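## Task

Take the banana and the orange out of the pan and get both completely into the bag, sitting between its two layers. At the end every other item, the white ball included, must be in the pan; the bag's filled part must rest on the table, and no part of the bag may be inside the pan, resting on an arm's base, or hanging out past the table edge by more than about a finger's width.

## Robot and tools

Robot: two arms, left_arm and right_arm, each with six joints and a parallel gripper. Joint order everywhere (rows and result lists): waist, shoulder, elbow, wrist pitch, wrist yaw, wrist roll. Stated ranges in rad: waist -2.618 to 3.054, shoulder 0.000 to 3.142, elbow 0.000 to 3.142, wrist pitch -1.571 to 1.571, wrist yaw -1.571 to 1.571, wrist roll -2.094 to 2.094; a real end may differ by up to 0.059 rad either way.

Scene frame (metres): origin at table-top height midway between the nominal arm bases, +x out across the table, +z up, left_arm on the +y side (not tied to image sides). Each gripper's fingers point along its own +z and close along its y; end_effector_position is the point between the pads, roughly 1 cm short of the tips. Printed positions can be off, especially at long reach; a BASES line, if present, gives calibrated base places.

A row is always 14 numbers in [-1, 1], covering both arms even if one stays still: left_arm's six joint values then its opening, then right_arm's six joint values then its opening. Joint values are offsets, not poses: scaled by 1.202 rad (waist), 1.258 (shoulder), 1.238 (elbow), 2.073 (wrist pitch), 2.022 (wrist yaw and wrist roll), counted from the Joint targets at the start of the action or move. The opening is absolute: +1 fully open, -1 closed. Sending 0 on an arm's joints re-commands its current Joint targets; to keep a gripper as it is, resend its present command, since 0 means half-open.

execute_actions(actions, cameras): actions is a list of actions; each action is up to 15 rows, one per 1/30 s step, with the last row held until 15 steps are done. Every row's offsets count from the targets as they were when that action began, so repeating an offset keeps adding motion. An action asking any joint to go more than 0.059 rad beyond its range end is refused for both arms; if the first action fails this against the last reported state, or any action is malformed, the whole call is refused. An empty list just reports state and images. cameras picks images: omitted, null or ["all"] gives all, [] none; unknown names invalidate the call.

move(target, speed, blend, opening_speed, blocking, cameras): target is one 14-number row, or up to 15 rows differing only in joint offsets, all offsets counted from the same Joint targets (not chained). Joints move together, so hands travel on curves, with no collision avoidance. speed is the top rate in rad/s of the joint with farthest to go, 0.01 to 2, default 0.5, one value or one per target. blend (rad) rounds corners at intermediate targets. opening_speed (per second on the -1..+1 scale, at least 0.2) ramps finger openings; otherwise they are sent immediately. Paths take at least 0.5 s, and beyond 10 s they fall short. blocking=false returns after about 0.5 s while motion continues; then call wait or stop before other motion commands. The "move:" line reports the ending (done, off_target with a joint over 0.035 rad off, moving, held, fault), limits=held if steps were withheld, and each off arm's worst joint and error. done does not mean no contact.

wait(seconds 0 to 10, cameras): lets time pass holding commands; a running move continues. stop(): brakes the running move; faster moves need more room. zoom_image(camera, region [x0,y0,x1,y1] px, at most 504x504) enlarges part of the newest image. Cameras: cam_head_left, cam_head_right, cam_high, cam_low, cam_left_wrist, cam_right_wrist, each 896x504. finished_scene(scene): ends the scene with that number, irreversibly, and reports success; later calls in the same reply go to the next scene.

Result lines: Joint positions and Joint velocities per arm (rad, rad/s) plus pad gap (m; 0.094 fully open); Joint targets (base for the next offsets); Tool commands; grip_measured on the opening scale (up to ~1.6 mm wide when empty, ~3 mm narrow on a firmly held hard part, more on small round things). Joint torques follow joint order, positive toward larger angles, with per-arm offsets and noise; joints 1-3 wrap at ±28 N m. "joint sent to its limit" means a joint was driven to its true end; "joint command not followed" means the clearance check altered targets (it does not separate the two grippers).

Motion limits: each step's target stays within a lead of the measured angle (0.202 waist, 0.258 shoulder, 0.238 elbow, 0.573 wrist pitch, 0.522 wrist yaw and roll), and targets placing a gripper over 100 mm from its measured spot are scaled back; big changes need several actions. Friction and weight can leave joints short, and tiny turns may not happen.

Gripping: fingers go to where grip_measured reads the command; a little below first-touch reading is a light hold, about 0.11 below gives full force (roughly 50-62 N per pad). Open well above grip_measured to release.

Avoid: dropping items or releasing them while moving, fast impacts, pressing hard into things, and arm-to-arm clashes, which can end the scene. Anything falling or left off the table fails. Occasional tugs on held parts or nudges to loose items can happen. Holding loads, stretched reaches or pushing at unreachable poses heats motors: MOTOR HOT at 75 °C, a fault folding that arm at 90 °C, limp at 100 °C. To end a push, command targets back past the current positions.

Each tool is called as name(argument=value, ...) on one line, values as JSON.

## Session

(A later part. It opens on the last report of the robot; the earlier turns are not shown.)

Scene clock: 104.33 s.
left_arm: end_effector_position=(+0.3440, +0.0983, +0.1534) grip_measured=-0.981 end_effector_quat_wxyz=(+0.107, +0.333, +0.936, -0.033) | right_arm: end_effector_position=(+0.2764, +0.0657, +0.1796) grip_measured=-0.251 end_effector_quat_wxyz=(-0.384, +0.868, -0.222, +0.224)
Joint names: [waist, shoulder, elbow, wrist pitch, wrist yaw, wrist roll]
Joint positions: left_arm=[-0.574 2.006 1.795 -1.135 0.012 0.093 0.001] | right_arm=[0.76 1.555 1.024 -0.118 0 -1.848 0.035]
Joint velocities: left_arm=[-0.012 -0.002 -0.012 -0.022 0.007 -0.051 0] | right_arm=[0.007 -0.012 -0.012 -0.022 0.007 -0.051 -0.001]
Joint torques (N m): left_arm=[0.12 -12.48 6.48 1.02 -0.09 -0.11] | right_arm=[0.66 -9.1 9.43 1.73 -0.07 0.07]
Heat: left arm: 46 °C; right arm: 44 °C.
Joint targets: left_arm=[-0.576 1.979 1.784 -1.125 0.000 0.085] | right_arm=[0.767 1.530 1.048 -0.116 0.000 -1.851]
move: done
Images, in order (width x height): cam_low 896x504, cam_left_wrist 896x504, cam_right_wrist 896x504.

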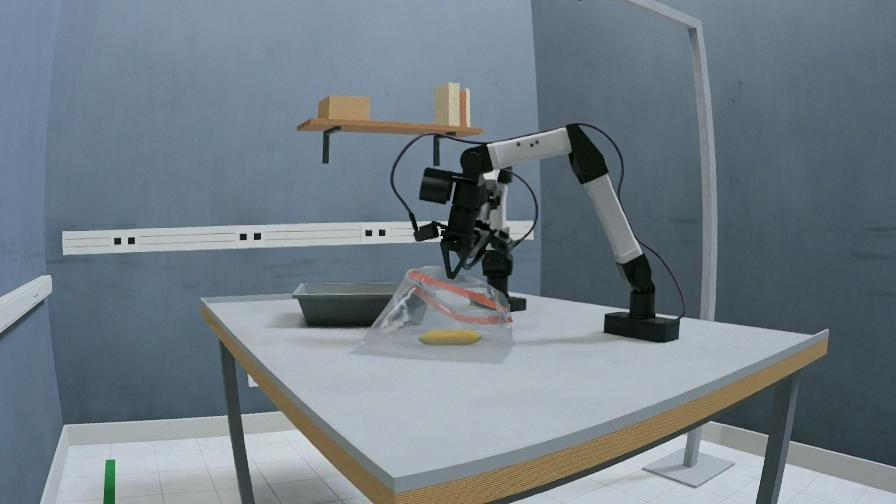

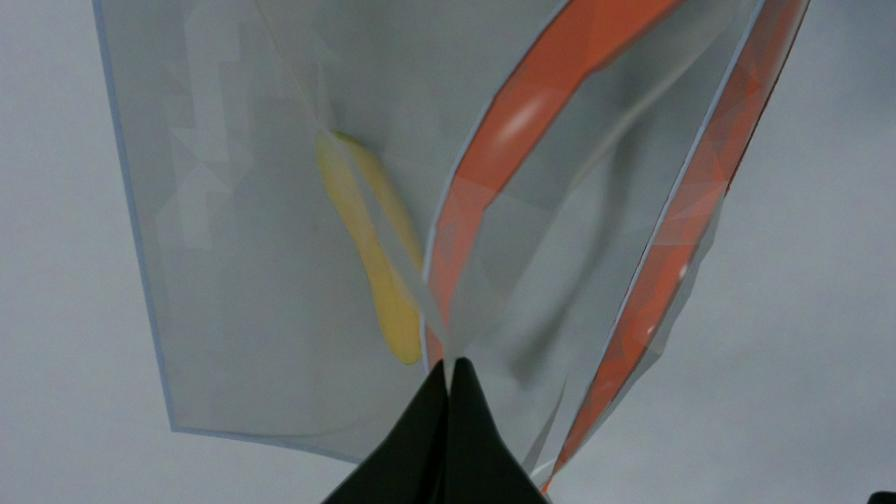

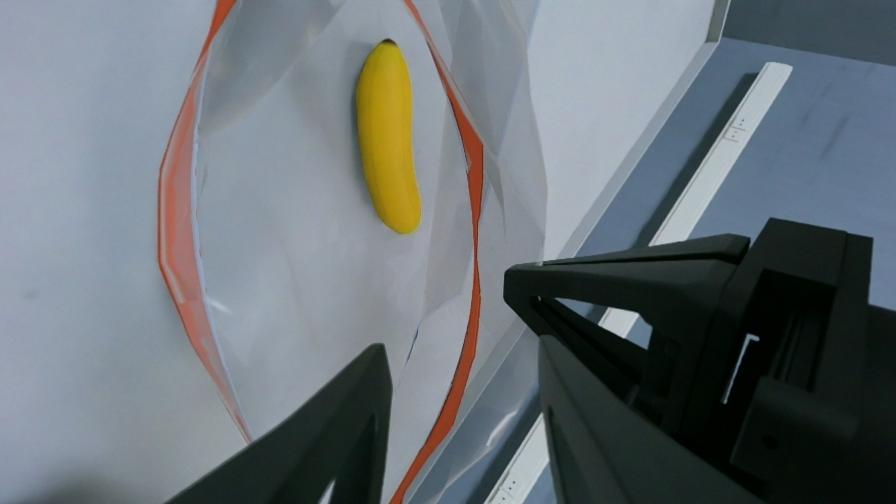

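move(target=[0,0,0,0,0,0,-1.0,-0.605,0.0501,0.1721,-0.1693,0,0.386,0.4], speed=0.9, opening_speed=1, cameras=["cam_right_wrist","cam_head_right","cam_high"])

Scene clock: 106.40 s.
left_arm: end_effector_position=(+0.3440, +0.0983, +0.1534) grip_measured=-0.981 end_effector_quat_wxyz=(+0.107, +0.333, +0.936, -0.033) | right_arm: end_effector_position=(+0.3987, -0.2261, +0.1933) grip_measured=+0.399 end_effector_quat_wxyz=(+0.321, -0.505, +0.781, -0.178)
Joint names: [waist, shoulder, elbow, wrist pitch, wrist yaw, wrist roll]
Joint positions: left_arm=[-0.574 2.006 1.795 -1.135 0.012 0.093 0.001] | right_arm=[0.039 1.581 1.231 -0.469 0.003 -1.078 0.066]
Joint velocities: left_arm=[0.007 -0.007 -0.002 0.095 -0.022 0.022 0] | right_arm=[0.017 0.007 -0.027 0.022 -0.051 -0.095 0]
Joint torques (N m): left_arm=[0.09 -12.53 6.46 1.04 -0.09 -0.11] | right_arm=[0.2 -6.13 10.06 1.57 -0.09 0.18]
Heat: left arm: 46 °C; right arm: 44 °C.
Joint targets: left_arm=[-0.576 1.979 1.784 -1.125 0.000 0.085] | right_arm=[0.039 1.593 1.261 -0.467 0.000 -1.071]
move: done
Images, in order (width x height): cam_head_right 896x504, cam_high 896x504, cam_right_wrist 896x504.

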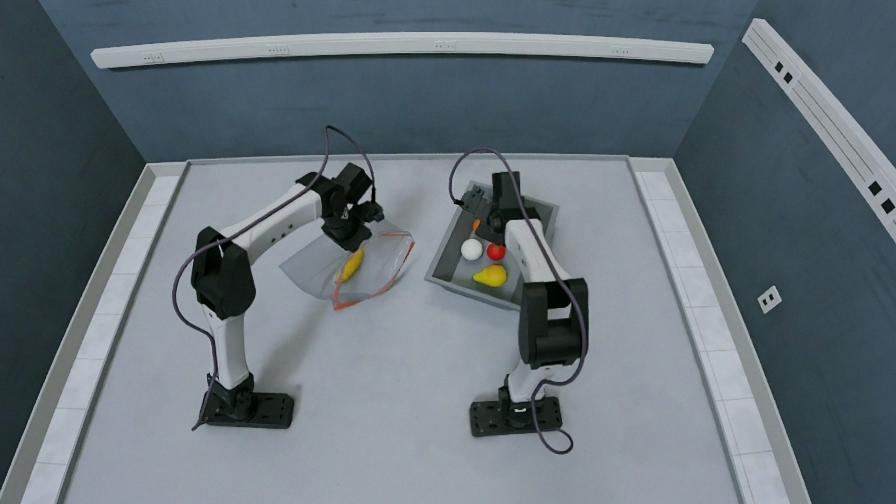

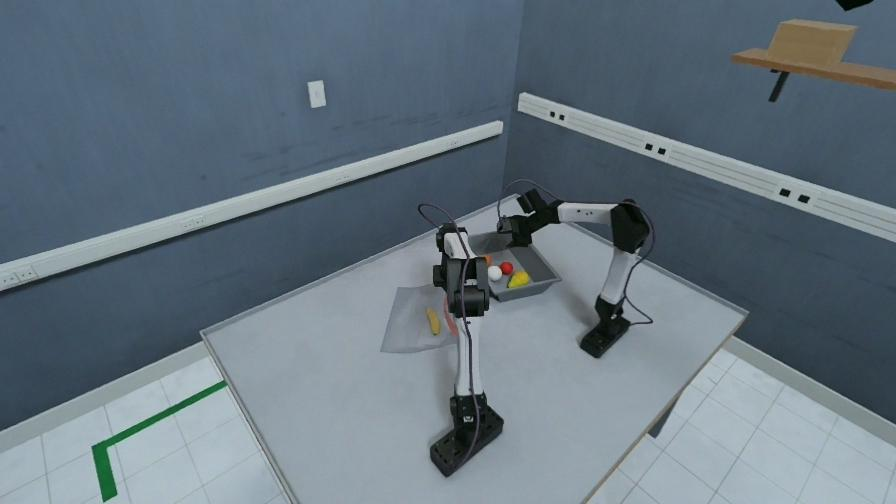

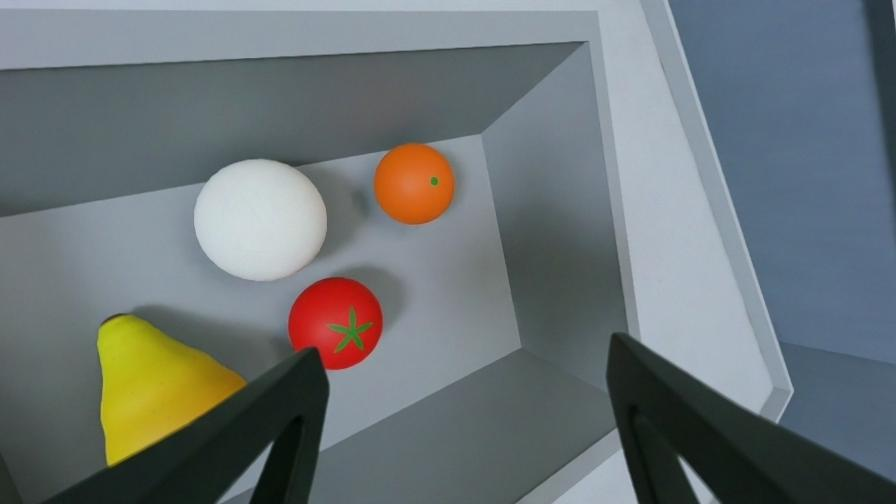

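move(target=[0,0,0,0,0,0,-1.0,-0.0075,0.504,0.5985,-0.1968,0,1.0,0.4], speed=1.0, cameras=[])

move(target=[0,0,0,0,0,0,-1.0,0,0,0,0,0,0.551,0.4], speed=1.0, cameras=["cam_right_wrist","cam_left_wrist"])

Scene clock: 112.60 s.
left_arm: end_effector_position=(+0.3440, +0.0983, +0.1534) grip_measured=-0.981 end_effector_quat_wxyz=(+0.107, +0.333, +0.936, -0.033) | right_arm: end_effector_position=(+0.4958, -0.2191, +0.1266) grip_measured=+0.399 end_effector_quat_wxyz=(+0.198, +0.413, +0.883, +0.109)
Joint names: [waist, shoulder, elbow, wrist pitch, wrist yaw, wrist roll]
Joint positions: left_arm=[-0.574 2.006 1.795 -1.135 0.012 0.093 0.001] | right_arm=[0.039 2.214 1.973 -0.874 0.003 0.946 0.066]
Joint velocities: left_arm=[0.007 -0.027 0.002 -0.037 -0.051 0.037 0] | right_arm=[0.002 0.012 -0.002 0.022 -0.022 0.051 0]
Joint torques (N m): left_arm=[0.1 -12.53 6.45 1.03 -0.09 -0.11] | right_arm=[-1.03 -10.95 9.61 1.1 -0.01 0.05]
Heat: left arm: 47 °C; right arm: 43 °C.
Joint targets: left_arm=[-0.576 1.979 1.784 -1.125 0.001 0.085] | right_arm=[0.030 2.227 2.002 -0.875 0.000 0.951]
move: done
No camera images: "cameras" was empty.

Scene clock: 114.67 s.
left_arm: end_effector_position=(+0.3440, +0.0984, +0.1534) grip_measured=-0.981 end_effector_quat_wxyz=(+0.107, +0.333, +0.936, -0.033) | right_arm: end_effector_position=(+0.4957, -0.2191, +0.1265) grip_measured=+0.399 end_effector_quat_wxyz=(+0.110, +0.817, +0.531, +0.197)
Joint names: [waist, shoulder, elbow, wrist pitch, wrist yaw, wrist roll]
Joint positions: left_arm=[-0.574 2.006 1.795 -1.135 0.011 0.093 0.001] | right_arm=[0.039 2.214 1.973 -0.874 0.003 2.06 0.066]
Joint velocities: left_arm=[-0.022 -0.007 -0.007 0.007 0.022 0.051 -0.001] | right_arm=[-0.007 0.002 0.012 -0.037 -0.051 0.007 0.001]
Joint torques (N m): left_arm=[0.1 -12.52 6.46 1.02 -0.08 -0.11] | right_arm=[-0.8 -10.91 9.54 1 -0.01 0.1]
Heat: left arm: 47 °C; right arm: 43 °C.
Joint targets: left_arm=[-0.576 1.979 1.784 -1.125 0.000 0.085] | right_arm=[0.030 2.227 2.002 -0.875 0.000 2.065]
move: done
Images, in order (width x height): cam_left_wrist 896x504, cam_right_wrist 896x504.

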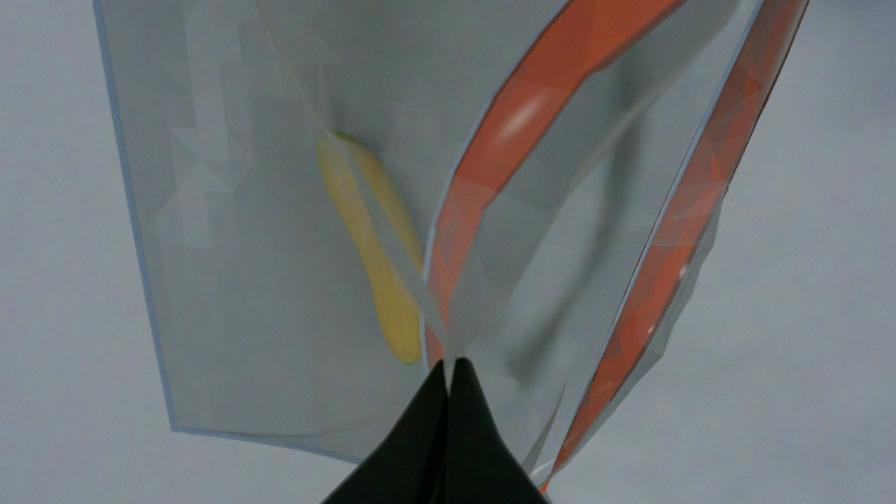

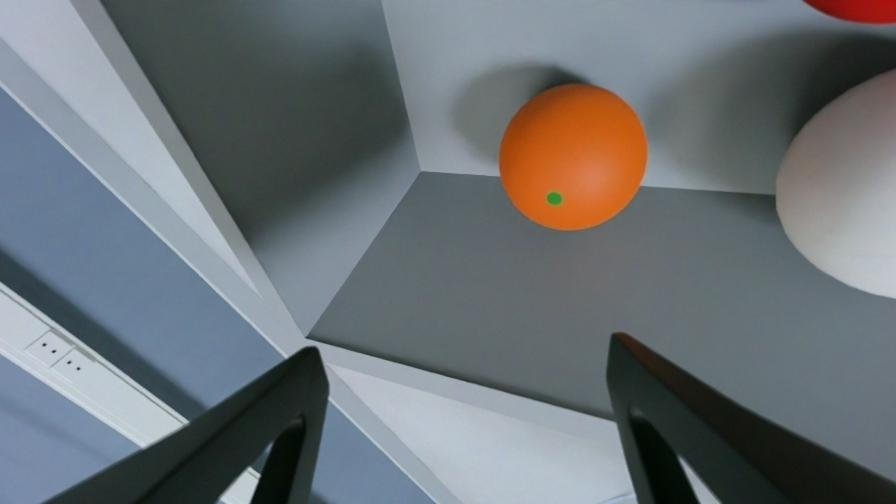

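move(target=[0,0,0,0,0,0,-1.0,0.003,0.2577,0.3657,-0.1826,0,0,0.4], speed=0.5, cameras=["cam_right_wrist"])

Scene clock: 117.23 s.
left_arm: end_effector_position=(+0.3440, +0.0984, +0.1534) grip_measured=-0.981 end_effector_quat_wxyz=(+0.107, +0.333, +0.936, -0.033) | right_arm: end_effector_position=(+0.4964, -0.2191, +0.0786) grip_measured=+0.399 end_effector_quat_wxyz=(+0.052, +0.834, +0.542, +0.092)
Joint names: [waist, shoulder, elbow, wrist pitch, wrist yaw, wrist roll]
Joint positions: left_arm=[-0.574 2.006 1.795 -1.135 0.011 0.093 0.001] | right_arm=[0.039 2.538 2.428 -1.248 0.003 2.061 0.066]
Joint velocities: left_arm=[0.022 -0.007 0.007 -0.007 0.007 -0.037 0] | right_arm=[-0.002 -0.007 -0.012 0.007 -0.007 -0.051 0.001]
Joint torques (N m): left_arm=[0.09 -12.52 6.45 1.02 -0.09 -0.12] | right_arm=[-0.44 -12.4 8.85 0.56 -0.02 0.09]
Heat: left arm: 48 °C; right arm: 43 °C.
Joint targets: left_arm=[-0.576 1.979 1.784 -1.125 0.000 0.085] | right_arm=[0.034 2.551 2.454 -1.254 0.000 2.065]
move: done
Images, in order (width x height): cam_right_wrist 896x504.

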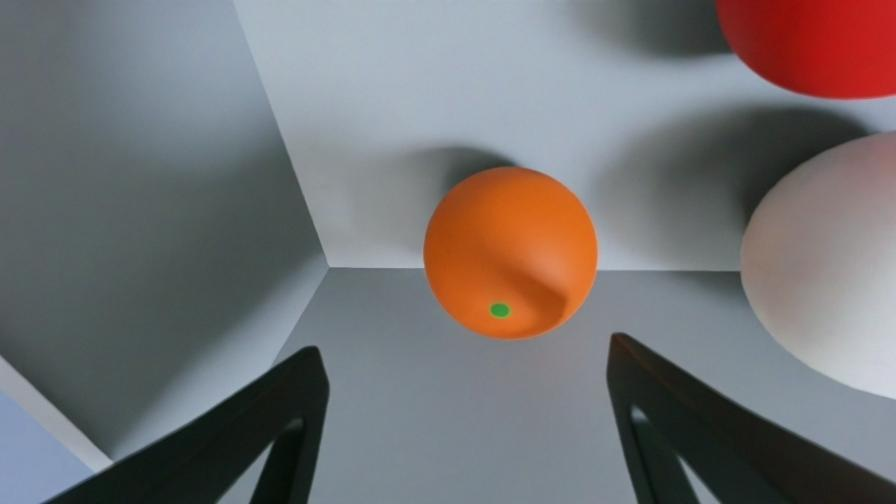

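move(target=[0,0,0,0,0,0,-1.0,-0.003,-0.0356,-0.2163,0.1081,0,0,0.4], speed=0.25, cameras=["cam_right_wrist"])

Scene clock: 119.77 s.
left_arm: end_effector_position=(+0.3440, +0.0984, +0.1534) grip_measured=-0.981 end_effector_quat_wxyz=(+0.107, +0.333, +0.936, -0.033) | right_arm: end_effector_position=(+0.4888, -0.2197, +0.0232) grip_measured=+0.399 end_effector_quat_wxyz=(+0.043, +0.835, +0.542, +0.079)
Joint names: [waist, shoulder, elbow, wrist pitch, wrist yaw, wrist roll]
Joint positions: left_arm=[-0.574 2.006 1.795 -1.135 0.011 0.093 0.001] | right_arm=[0.038 2.532 2.203 -1.062 -0.001 2.061 0.066]
Joint velocities: left_arm=[-0.007 -0.002 -0.007 0.081 0.022 -0.037 -0.001] | right_arm=[-0.017 0.017 0.002 -0.007 0.037 -0.066 0]
Joint torques (N m): left_arm=[0.12 -12.55 6.43 1.03 -0.09 -0.12] | right_arm=[-0.7 -15.82 4.79 0.84 0.02 0.09]
Heat: left arm: 48 °C; right arm: 44 °C.
Joint targets: left_arm=[-0.576 1.979 1.784 -1.125 0.000 0.085] | right_arm=[0.031 2.506 2.187 -1.030 0.000 2.065]
move: done
Images, in order (width x height): cam_right_wrist 896x504.

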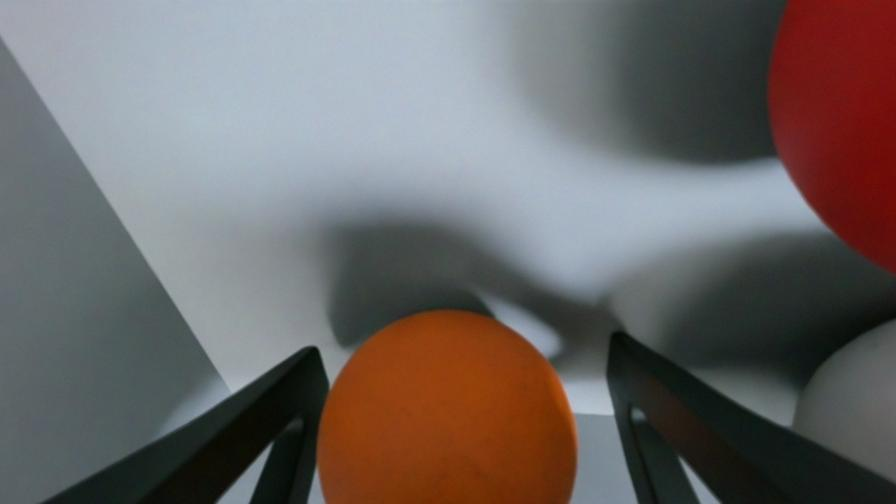

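move(target=[0,0,0,0,0,0,-1.0,0.014,0,0,0,0,0,0.4], speed=0.2, cameras=["cam_right_wrist"])

Scene clock: 121.20 s.
left_arm: end_effector_position=(+0.3440, +0.0984, +0.1534) grip_measured=-0.981 end_effector_quat_wxyz=(+0.107, +0.333, +0.936, -0.033) | right_arm: end_effector_position=(+0.4888, -0.2197, +0.0232) grip_measured=+0.399 end_effector_quat_wxyz=(+0.043, +0.835, +0.542, +0.079)
Joint names: [waist, shoulder, elbow, wrist pitch, wrist yaw, wrist roll]
Joint positions: left_arm=[-0.574 2.006 1.795 -1.135 0.011 0.093 0.001] | right_arm=[0.038 2.532 2.203 -1.062 -0.001 2.061 0.066]
Joint velocities: left_arm=[0.007 -0.017 0.002 0.022 0.095 0.066 0.001] | right_arm=[-0.007 0.002 -0.002 -0.037 -0.007 -0.095 0]
Joint torques (N m): left_arm=[0.13 -12.51 6.45 1.03 -0.1 -0.11] | right_arm=[0.95 -15.77 4.74 0.84 0.02 0.09]
Heat: left arm: 48 °C; right arm: 45 °C.
Joint targets: left_arm=[-0.576 1.979 1.784 -1.125 0.000 0.085] | right_arm=[0.047 2.506 2.187 -1.030 0.000 2.065]
move: done
Images, in order (width x height): cam_right_wrist 896x504.

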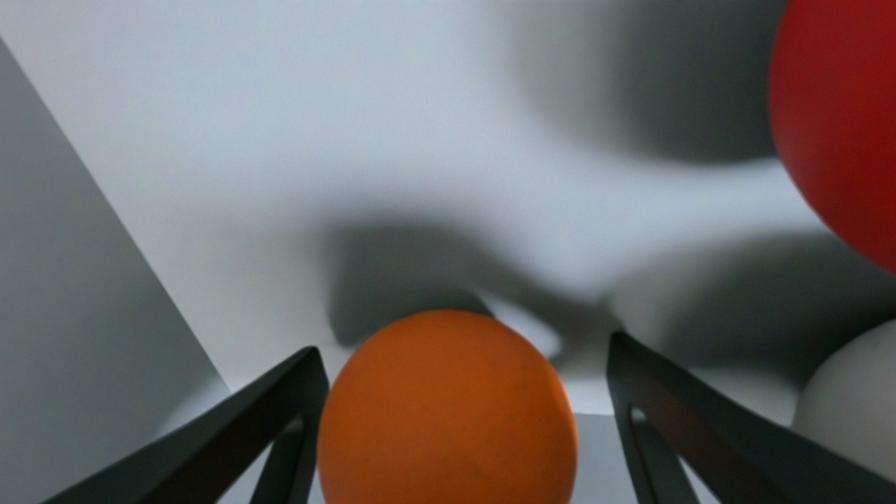

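move(target=[0,0,0,0,0,0,-1.0,0.009,0,0,0,0,0,0.4], speed=0.2, cameras=["cam_right_wrist"])

Scene clock: 122.07 s.
left_arm: end_effector_position=(+0.3440, +0.0984, +0.1534) grip_measured=-0.981 end_effector_quat_wxyz=(+0.107, +0.333, +0.936, -0.033) | right_arm: end_effector_position=(+0.4888, -0.2181, +0.0232) grip_measured=+0.399 end_effector_quat_wxyz=(+0.046, +0.834, +0.544, +0.078)
Joint names: [waist, shoulder, elbow, wrist pitch, wrist yaw, wrist roll]
Joint positions: left_arm=[-0.574 2.006 1.795 -1.135 0.011 0.093 0.001] | right_arm=[0.043 2.532 2.203 -1.061 0.005 2.061 0.066]
Joint velocities: left_arm=[-0.012 0.002 -0.017 0.037 0.051 0.051 0] | right_arm=[0.002 -0.017 -0.007 -0.007 -0.007 -0.007 -0.001]
Joint torques (N m): left_arm=[0.09 -12.55 6.46 1.03 -0.08 -0.11] | right_arm=[1.51 -15.76 4.77 0.84 -0.05 0.09]
Heat: left arm: 48 °C; right arm: 45 °C.
Joint targets: left_arm=[-0.576 1.979 1.784 -1.125 0.000 0.085] | right_arm=[0.058 2.506 2.187 -1.030 0.000 2.065]
move: done
Images, in order (width x height): cam_right_wrist 896x504.

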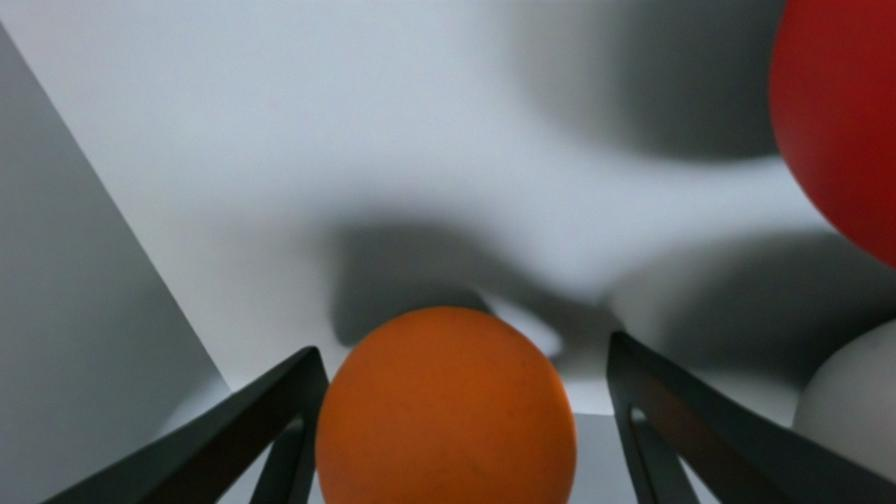

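move(target=[0,0,0,0,0,0,-1.0,0,0,0,0,0,0,0.0], opening_speed=0.3, cameras=["cam_right_wrist"])

Scene clock: 123.80 s.
left_arm: end_effector_position=(+0.3440, +0.0984, +0.1534) grip_measured=-0.981 end_effector_quat_wxyz=(+0.107, +0.333, +0.936, -0.033) | right_arm: end_effector_position=(+0.4875, -0.2132, +0.0220) grip_measured=+0.002 end_effector_quat_wxyz=(+0.043, +0.832, +0.548, +0.077)
Joint names: [waist, shoulder, elbow, wrist pitch, wrist yaw, wrist roll]
Joint positions: left_arm=[-0.574 2.006 1.795 -1.135 0.011 0.093 0.001] | right_arm=[0.051 2.532 2.199 -1.061 0.001 2.061 0.047]
Joint velocities: left_arm=[-0.012 -0.007 -0.012 -0.037 -0.007 0.051 0] | right_arm=[-0.012 0.007 -0.012 -0.007 -0.066 0.007 -0.001]
Joint torques (N m): left_arm=[0.1 -12.53 6.45 1.03 -0.09 -0.11] | right_arm=[0.75 -15.79 5.12 0.83 0 0.09]
Heat: left arm: 48 °C; right arm: 46 °C.
Joint targets: left_arm=[-0.576 1.979 1.784 -1.125 0.000 0.085] | right_arm=[0.058 2.506 2.186 -1.030 0.000 2.065]
move: done
Images, in order (width x height): cam_right_wrist 896x504.

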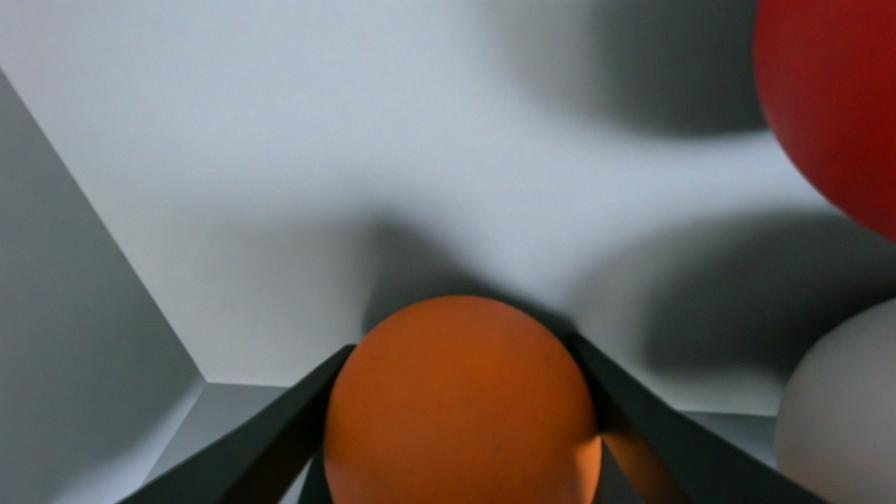

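move(target=[0,0,0,0,0,0,-1.0,0,0,0,0,0,0,-0.12], opening_speed=0.3, cameras=["cam_right_wrist"])

Scene clock: 124.63 s.
left_arm: end_effector_position=(+0.3440, +0.0984, +0.1534) grip_measured=-0.981 end_effector_quat_wxyz=(+0.107, +0.333, +0.936, -0.033) | right_arm: end_effector_position=(+0.4887, -0.2131, +0.0221) grip_measured=-0.111 end_effector_quat_wxyz=(+0.044, +0.832, +0.547, +0.080)
Joint names: [waist, shoulder, elbow, wrist pitch, wrist yaw, wrist roll]
Joint positions: left_arm=[-0.574 2.006 1.795 -1.135 0.011 0.093 0.001] | right_arm=[0.051 2.532 2.198 -1.055 0.001 2.061 0.042]
Joint velocities: left_arm=[-0.012 -0.002 0.002 -0.037 0.081 0.007 -0.002] | right_arm=[0.002 -0.012 0.032 0.037 -0.051 -0.022 0]
Joint torques (N m): left_arm=[0.12 -12.53 6.43 1.03 -0.09 -0.12] | right_arm=[0.77 -15.76 5.23 0.77 0 0.09]
Heat: left arm: 48 °C; right arm: 47 °C.
Joint targets: left_arm=[-0.576 1.979 1.784 -1.125 0.000 0.085] | right_arm=[0.058 2.506 2.187 -1.030 0.000 2.065]
move: done
Images, in order (width x height): cam_right_wrist 896x504.

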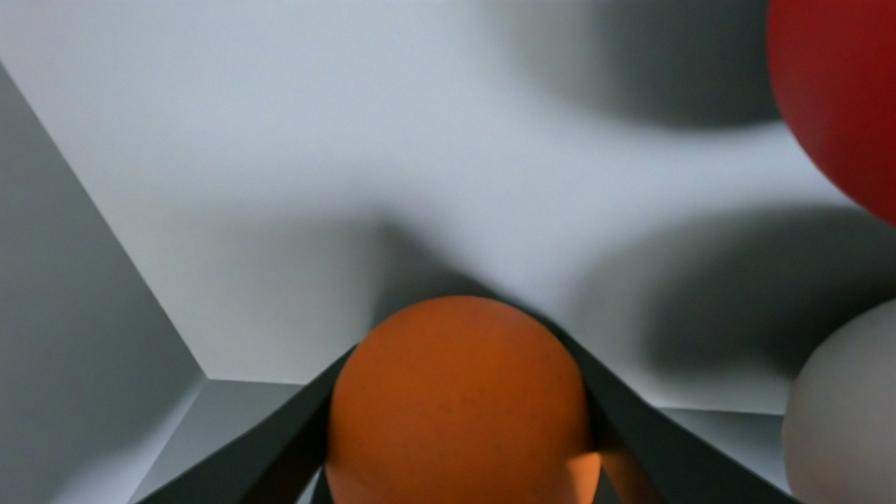

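move(target=[0,0,0,0,0,0,-1.0,-0.006,0.0356,0.2163,-0.1081,0,0,-0.2], speed=0.25, opening_speed=0.3, cameras=["cam_right_wrist"])

Scene clock: 127.10 s.
left_arm: end_effector_position=(+0.3440, +0.0984, +0.1534) grip_measured=-0.981 end_effector_quat_wxyz=(+0.107, +0.333, +0.936, -0.033) | right_arm: end_effector_position=(+0.4966, -0.2124, +0.0822) grip_measured=-0.187 end_effector_quat_wxyz=(+0.053, +0.830, +0.546, +0.096)
Joint names: [waist, shoulder, elbow, wrist pitch, wrist yaw, wrist roll]
Joint positions: left_arm=[-0.574 2.006 1.795 -1.135 0.011 0.093 0.001] | right_arm=[0.051 2.532 2.43 -1.248 0.001 2.061 0.038]
Joint velocities: left_arm=[0.002 0.007 -0.007 -0.007 0.037 0.051 -0.001] | right_arm=[-0.022 0.002 -0.007 -0.022 -0.007 -0.095 0]
Joint torques (N m): left_arm=[0.09 -12.56 6.48 1.04 -0.09 -0.11] | right_arm=[0.06 -11.89 8.69 0.55 0.01 0.09]
Heat: left arm: 49 °C; right arm: 47 °C.
Joint targets: left_arm=[-0.576 1.979 1.784 -1.125 0.000 0.085] | right_arm=[0.051 2.551 2.454 -1.254 0.000 2.065]
move: done
Images, in order (width x height): cam_right_wrist 896x504.

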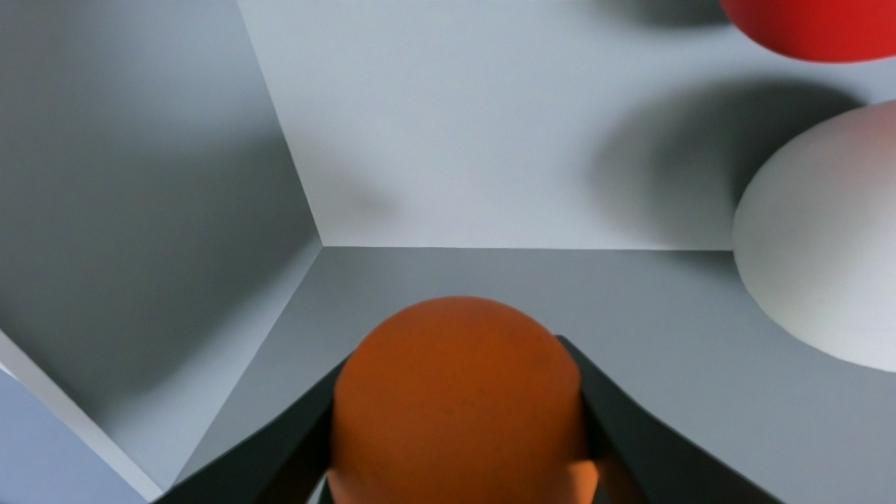

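move(target=[[0,0,0,0,0,0,-1.0,0,-0.2576,-0.3651,0.1828,0,0,-0.2],[0,0,0,0,0,0,-1.0,0,-0.7615,-0.9637,0.3796,0,-1.0,-0.2]], speed=[0.4,0.9], blend=0.05, cameras=["cam_right_wrist"])

Scene clock: 131.90 s.
left_arm: end_effector_position=(+0.3440, +0.0984, +0.1534) grip_measured=-0.981 end_effector_quat_wxyz=(+0.107, +0.333, +0.936, -0.033) | right_arm: end_effector_position=(+0.4045, -0.2201, +0.1837) grip_measured=-0.188 end_effector_quat_wxyz=(+0.351, -0.016, +0.936, +0.023)
Joint names: [waist, shoulder, elbow, wrist pitch, wrist yaw, wrist roll]
Joint positions: left_arm=[-0.574 2.006 1.795 -1.135 0.011 0.093 0.001] | right_arm=[0.051 1.629 1.265 -0.487 0.001 0.05 0.038]
Joint velocities: left_arm=[0.007 -0.002 0.002 -0.051 -0.037 0.007 -0.001] | right_arm=[-0.017 -0.002 0.017 0.037 0.022 -0.007 -0.001]
Joint torques (N m): left_arm=[0.1 -12.51 6.46 1.03 -0.09 -0.11] | right_arm=[0.09 -10.82 6.9 1.72 -0.04 -0.06]
Heat: left arm: 49 °C; right arm: 49 °C.
Joint targets: left_arm=[-0.576 1.979 1.784 -1.125 0.000 0.085] | right_arm=[0.051 1.593 1.261 -0.467 0.000 0.043]
move: off_target (right_arm); right_arm: the shoulder is farthest, 0.036 rad from its target
Images, in order (width x height): cam_right_wrist 896x504.

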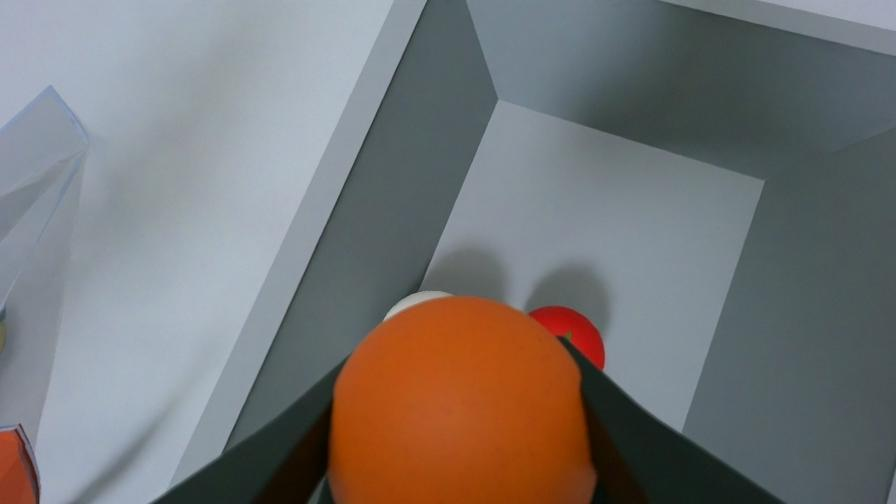

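move(target=[0,0,0,0,0,0,-1.0,0.5957,-0.0739,-0.1721,0.1693,0,-0.936,-0.2], speed=0.9, cameras=["cam_right_wrist","cam_left_wrist","cam_low"])

Scene clock: 135.20 s.
left_arm: end_effector_position=(+0.3440, +0.0984, +0.1534) grip_measured=-0.981 end_effector_quat_wxyz=(+0.107, +0.333, +0.936, -0.033) | right_arm: end_effector_position=(+0.2776, +0.0677, +0.1963) grip_measured=-0.188 end_effector_quat_wxyz=(-0.395, +0.861, -0.221, +0.230)
Joint names: [waist, shoulder, elbow, wrist pitch, wrist yaw, wrist roll]
Joint positions: left_arm=[-0.574 2.006 1.795 -1.135 0.011 0.093 0.001] | right_arm=[0.762 1.536 1.052 -0.137 0.002 -1.844 0.038]
Joint velocities: left_arm=[-0.002 -0.017 -0.007 -0.022 0.037 0.037 0.001] | right_arm=[-0.007 -0.012 -0.002 -0.037 0.007 -0.037 0]
Joint torques (N m): left_arm=[0.09 -12.51 6.43 1.03 -0.08 -0.11] | right_arm=[0.53 -9.99 6.99 1.91 -0.08 0.11]
Heat: left arm: 49 °C; right arm: 49 °C.
Joint targets: left_arm=[-0.576 1.979 1.784 -1.125 0.000 0.085] | right_arm=[0.767 1.500 1.048 -0.116 0.000 -1.849]
move: off_target (right_arm); right_arm: the shoulder is farthest, 0.036 rad from its target
Images, in order (width x height): cam_low 896x504, cam_left_wrist 896x504, cam_right_wrist 896x504.

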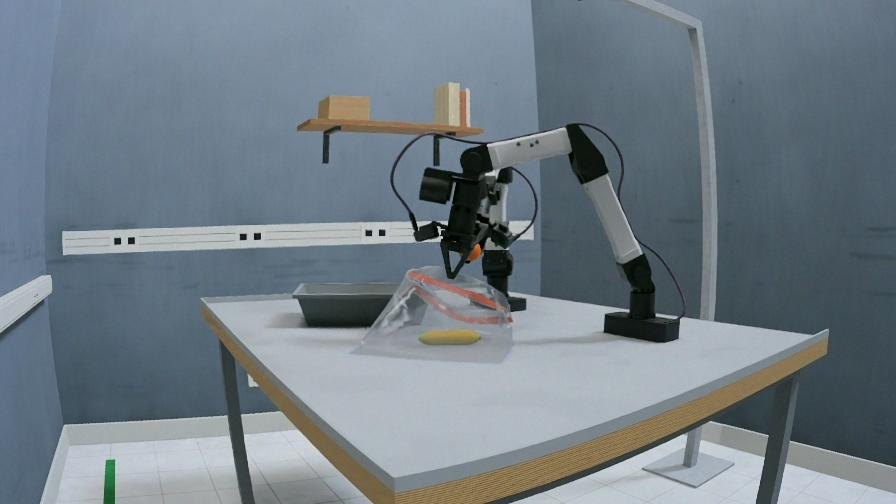

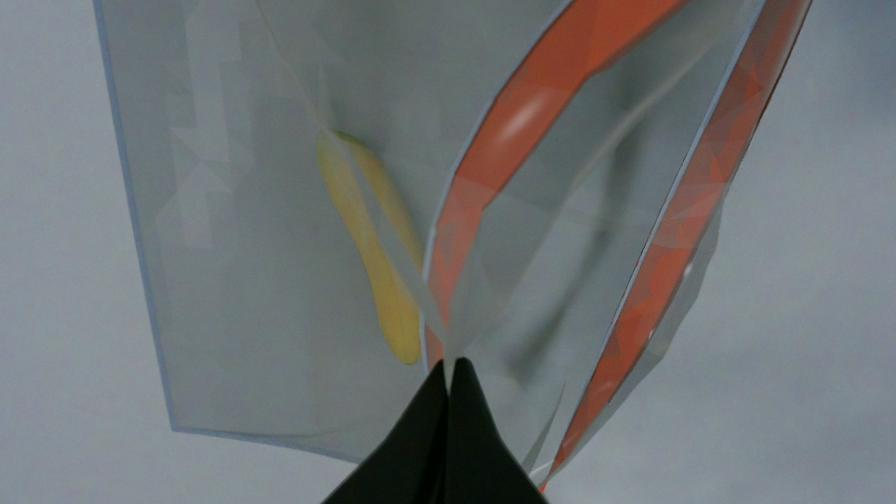

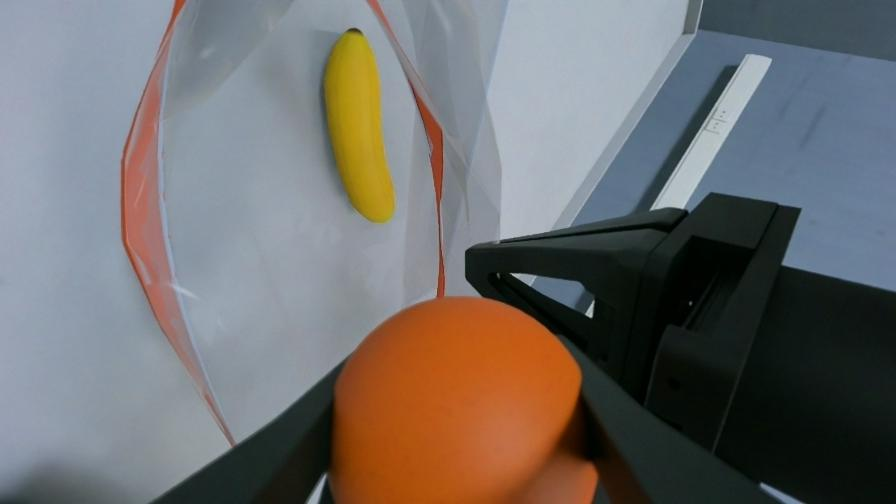

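move(target=[[0,0,0,0,0,0,-1.0,0,0.2377,-0.0945,0.1708,0,0,-0.2],[0,0,0,0,0,0,-1.0,0,0.4007,-0.0864,0.3035,0,0,-0.2]], speed=[0.4,0.25], blend=0.03, cameras=["cam_right_wrist","cam_left_wrist","cam_low"])

zoom_image(camera="cam_low", region=[320, 220, 580, 400])

Scene clock: 139.20 s.
left_arm: end_effector_position=(+0.3440, +0.0984, +0.1534) grip_measured=-0.981 end_effector_quat_wxyz=(+0.107, +0.333, +0.936, -0.033) | right_arm: end_effector_position=(+0.3140, +0.1048, +0.0601) grip_measured=-0.188 end_effector_quat_wxyz=(-0.415, +0.850, -0.218, +0.241)
Joint names: [waist, shoulder, elbow, wrist pitch, wrist yaw, wrist roll]
Joint positions: left_arm=[-0.574 2.006 1.795 -1.135 0.011 0.093 0.001] | right_arm=[0.762 1.994 0.933 0.492 0.002 -1.846 0.038]
Joint velocities: left_arm=[0.012 0.007 0.007 -0.051 0.037 -0.11 0.001] | right_arm=[-0.007 0.007 -0.017 -0.007 -0.007 -0.007 -0.001]
Joint torques (N m): left_arm=[0.12 -12.51 6.42 1.02 -0.08 -0.11] | right_arm=[0.49 -8.38 6.46 1.95 -0.08 0.07]
Heat: left arm: 50 °C; right arm: 48 °C.
Joint targets: left_arm=[-0.576 1.979 1.784 -1.125 0.001 0.085] | right_arm=[0.767 2.004 0.941 0.513 0.000 -1.849]
move: done
Images, in order (width x height): cam_low 896x504, cam_left_wrist 896x504, cam_right_wrist 896x504.

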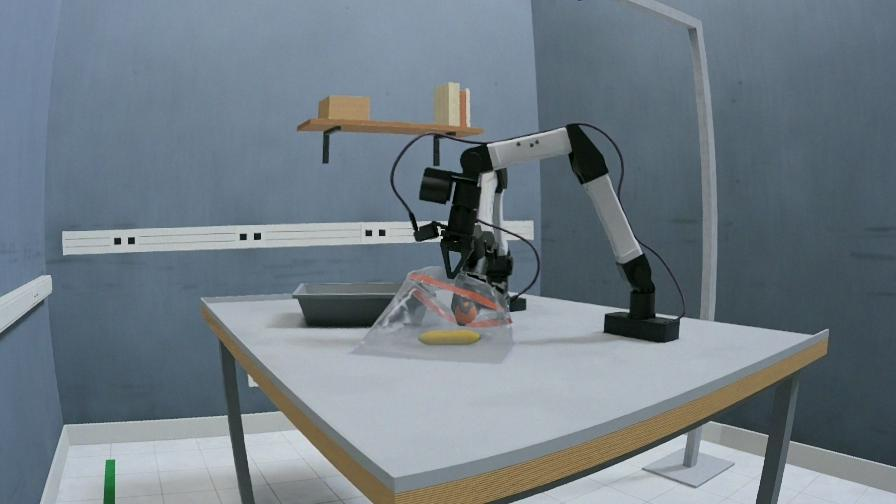

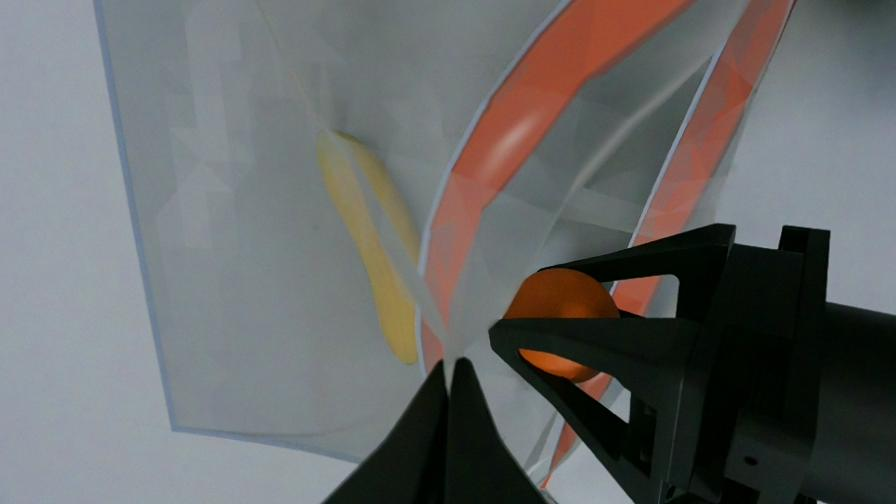

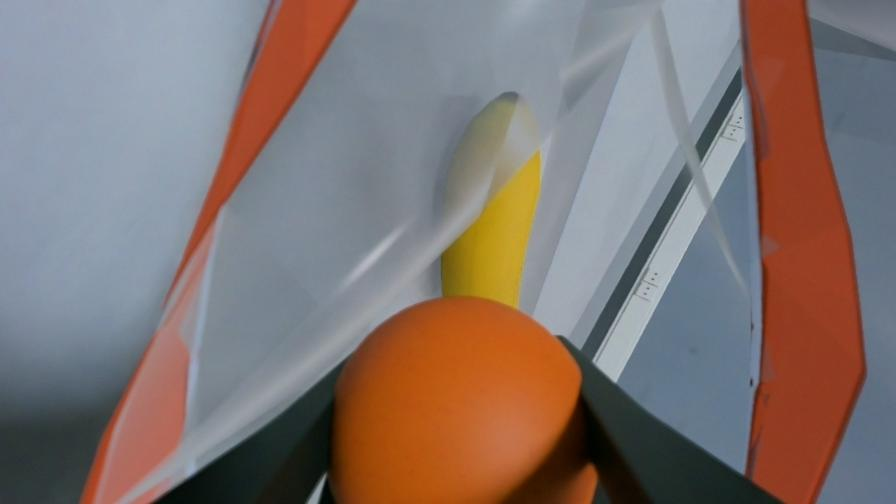

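Scaled by 1.938 from the camera's 896x504 image, which has a finer 1280x720 frame.

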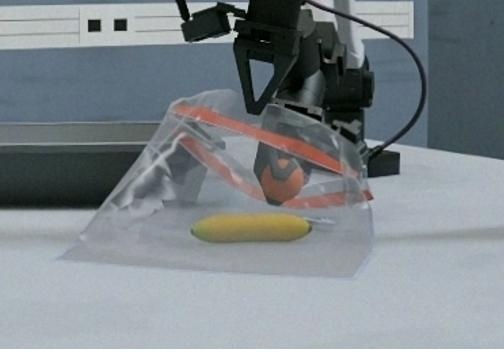

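Between the strips and centred. Go in to C3.

move(target=[0,0,0,0,0,0,-1.0,0,0.1318,0.0941,0.0479,0,0,-0.2], speed=0.2, cameras=["cam_right_wrist","cam_left_wrist","cam_low"])

zoom_image(camera="cam_low", region=[320, 220, 580, 400])

Scene clock: 140.83 s.
left_arm: end_effector_position=(+0.3440, +0.0984, +0.1534) grip_measured=-0.981 end_effector_quat_wxyz=(+0.107, +0.333, +0.936, -0.033) | right_arm: end_effector_position=(+0.3350, +0.1262, +0.0358) grip_measured=-0.188 end_effector_quat_wxyz=(-0.428, +0.842, -0.216, +0.249)
Joint names: [waist, shoulder, elbow, wrist pitch, wrist yaw, wrist roll]
Joint positions: left_arm=[-0.574 2.006 1.795 -1.135 0.011 0.093 0.001] | right_arm=[0.762 2.158 1.033 0.591 0.002 -1.846 0.038]
Joint velocities: left_arm=[0.002 0.002 -0.022 -0.007 -0.037 0.022 0] | right_arm=[-0.002 -0.017 0.002 -0.007 0.066 -0.037 -0.002]
Joint torques (N m): left_arm=[0.09 -12.56 6.48 1.03 -0.08 -0.11] | right_arm=[0.47 -9.24 7.84 1.98 -0.08 0.07]
Heat: left arm: 50 °C; right arm: 48 °C.
Joint targets: left_arm=[-0.576 1.979 1.784 -1.125 0.001 0.085] | right_arm=[0.767 2.170 1.058 0.613 0.000 -1.849]
move: done
Images, in order (width x height): cam_low 896x504, cam_left_wrist 896x504, cam_right_wrist 896x504.

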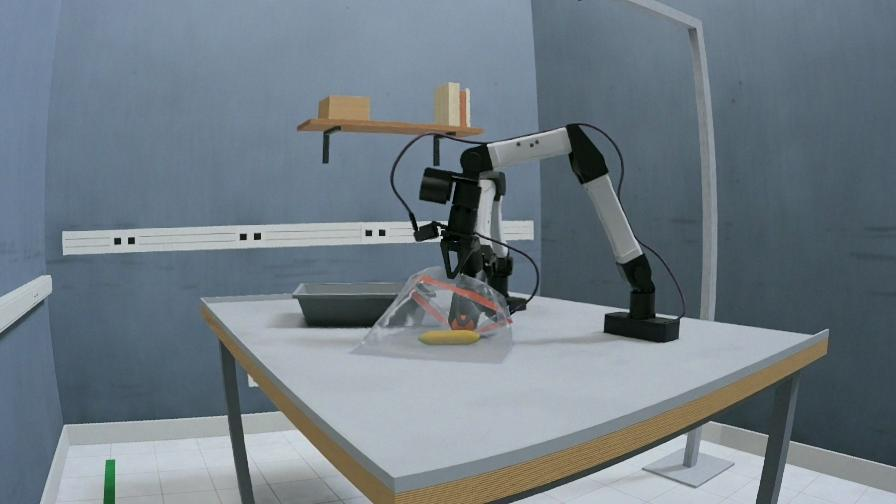

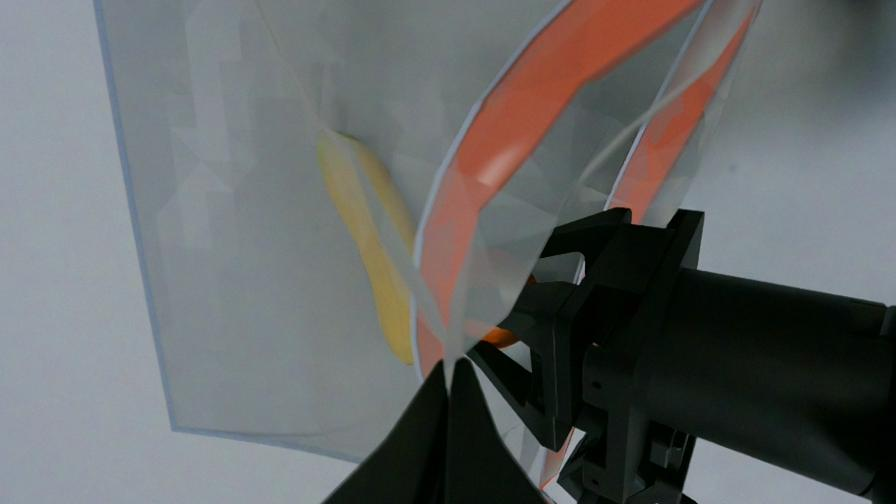

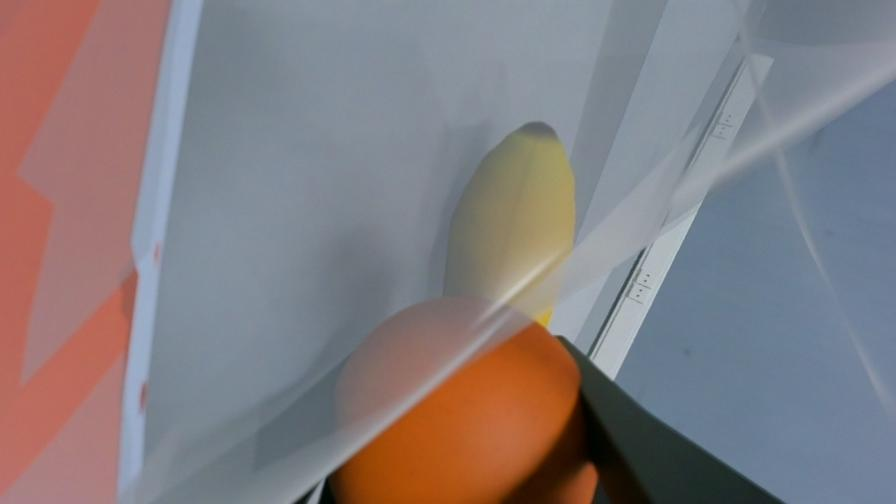

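Scaled by 1.938 from the camera's 896x504 image, which has a finer 1280x720 frame.

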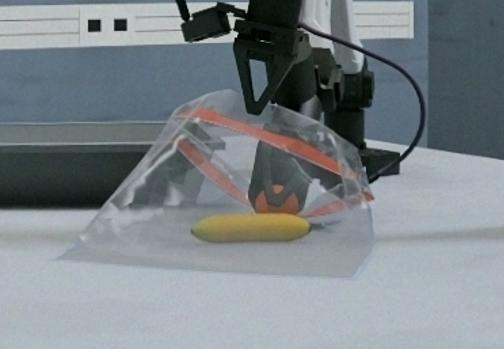

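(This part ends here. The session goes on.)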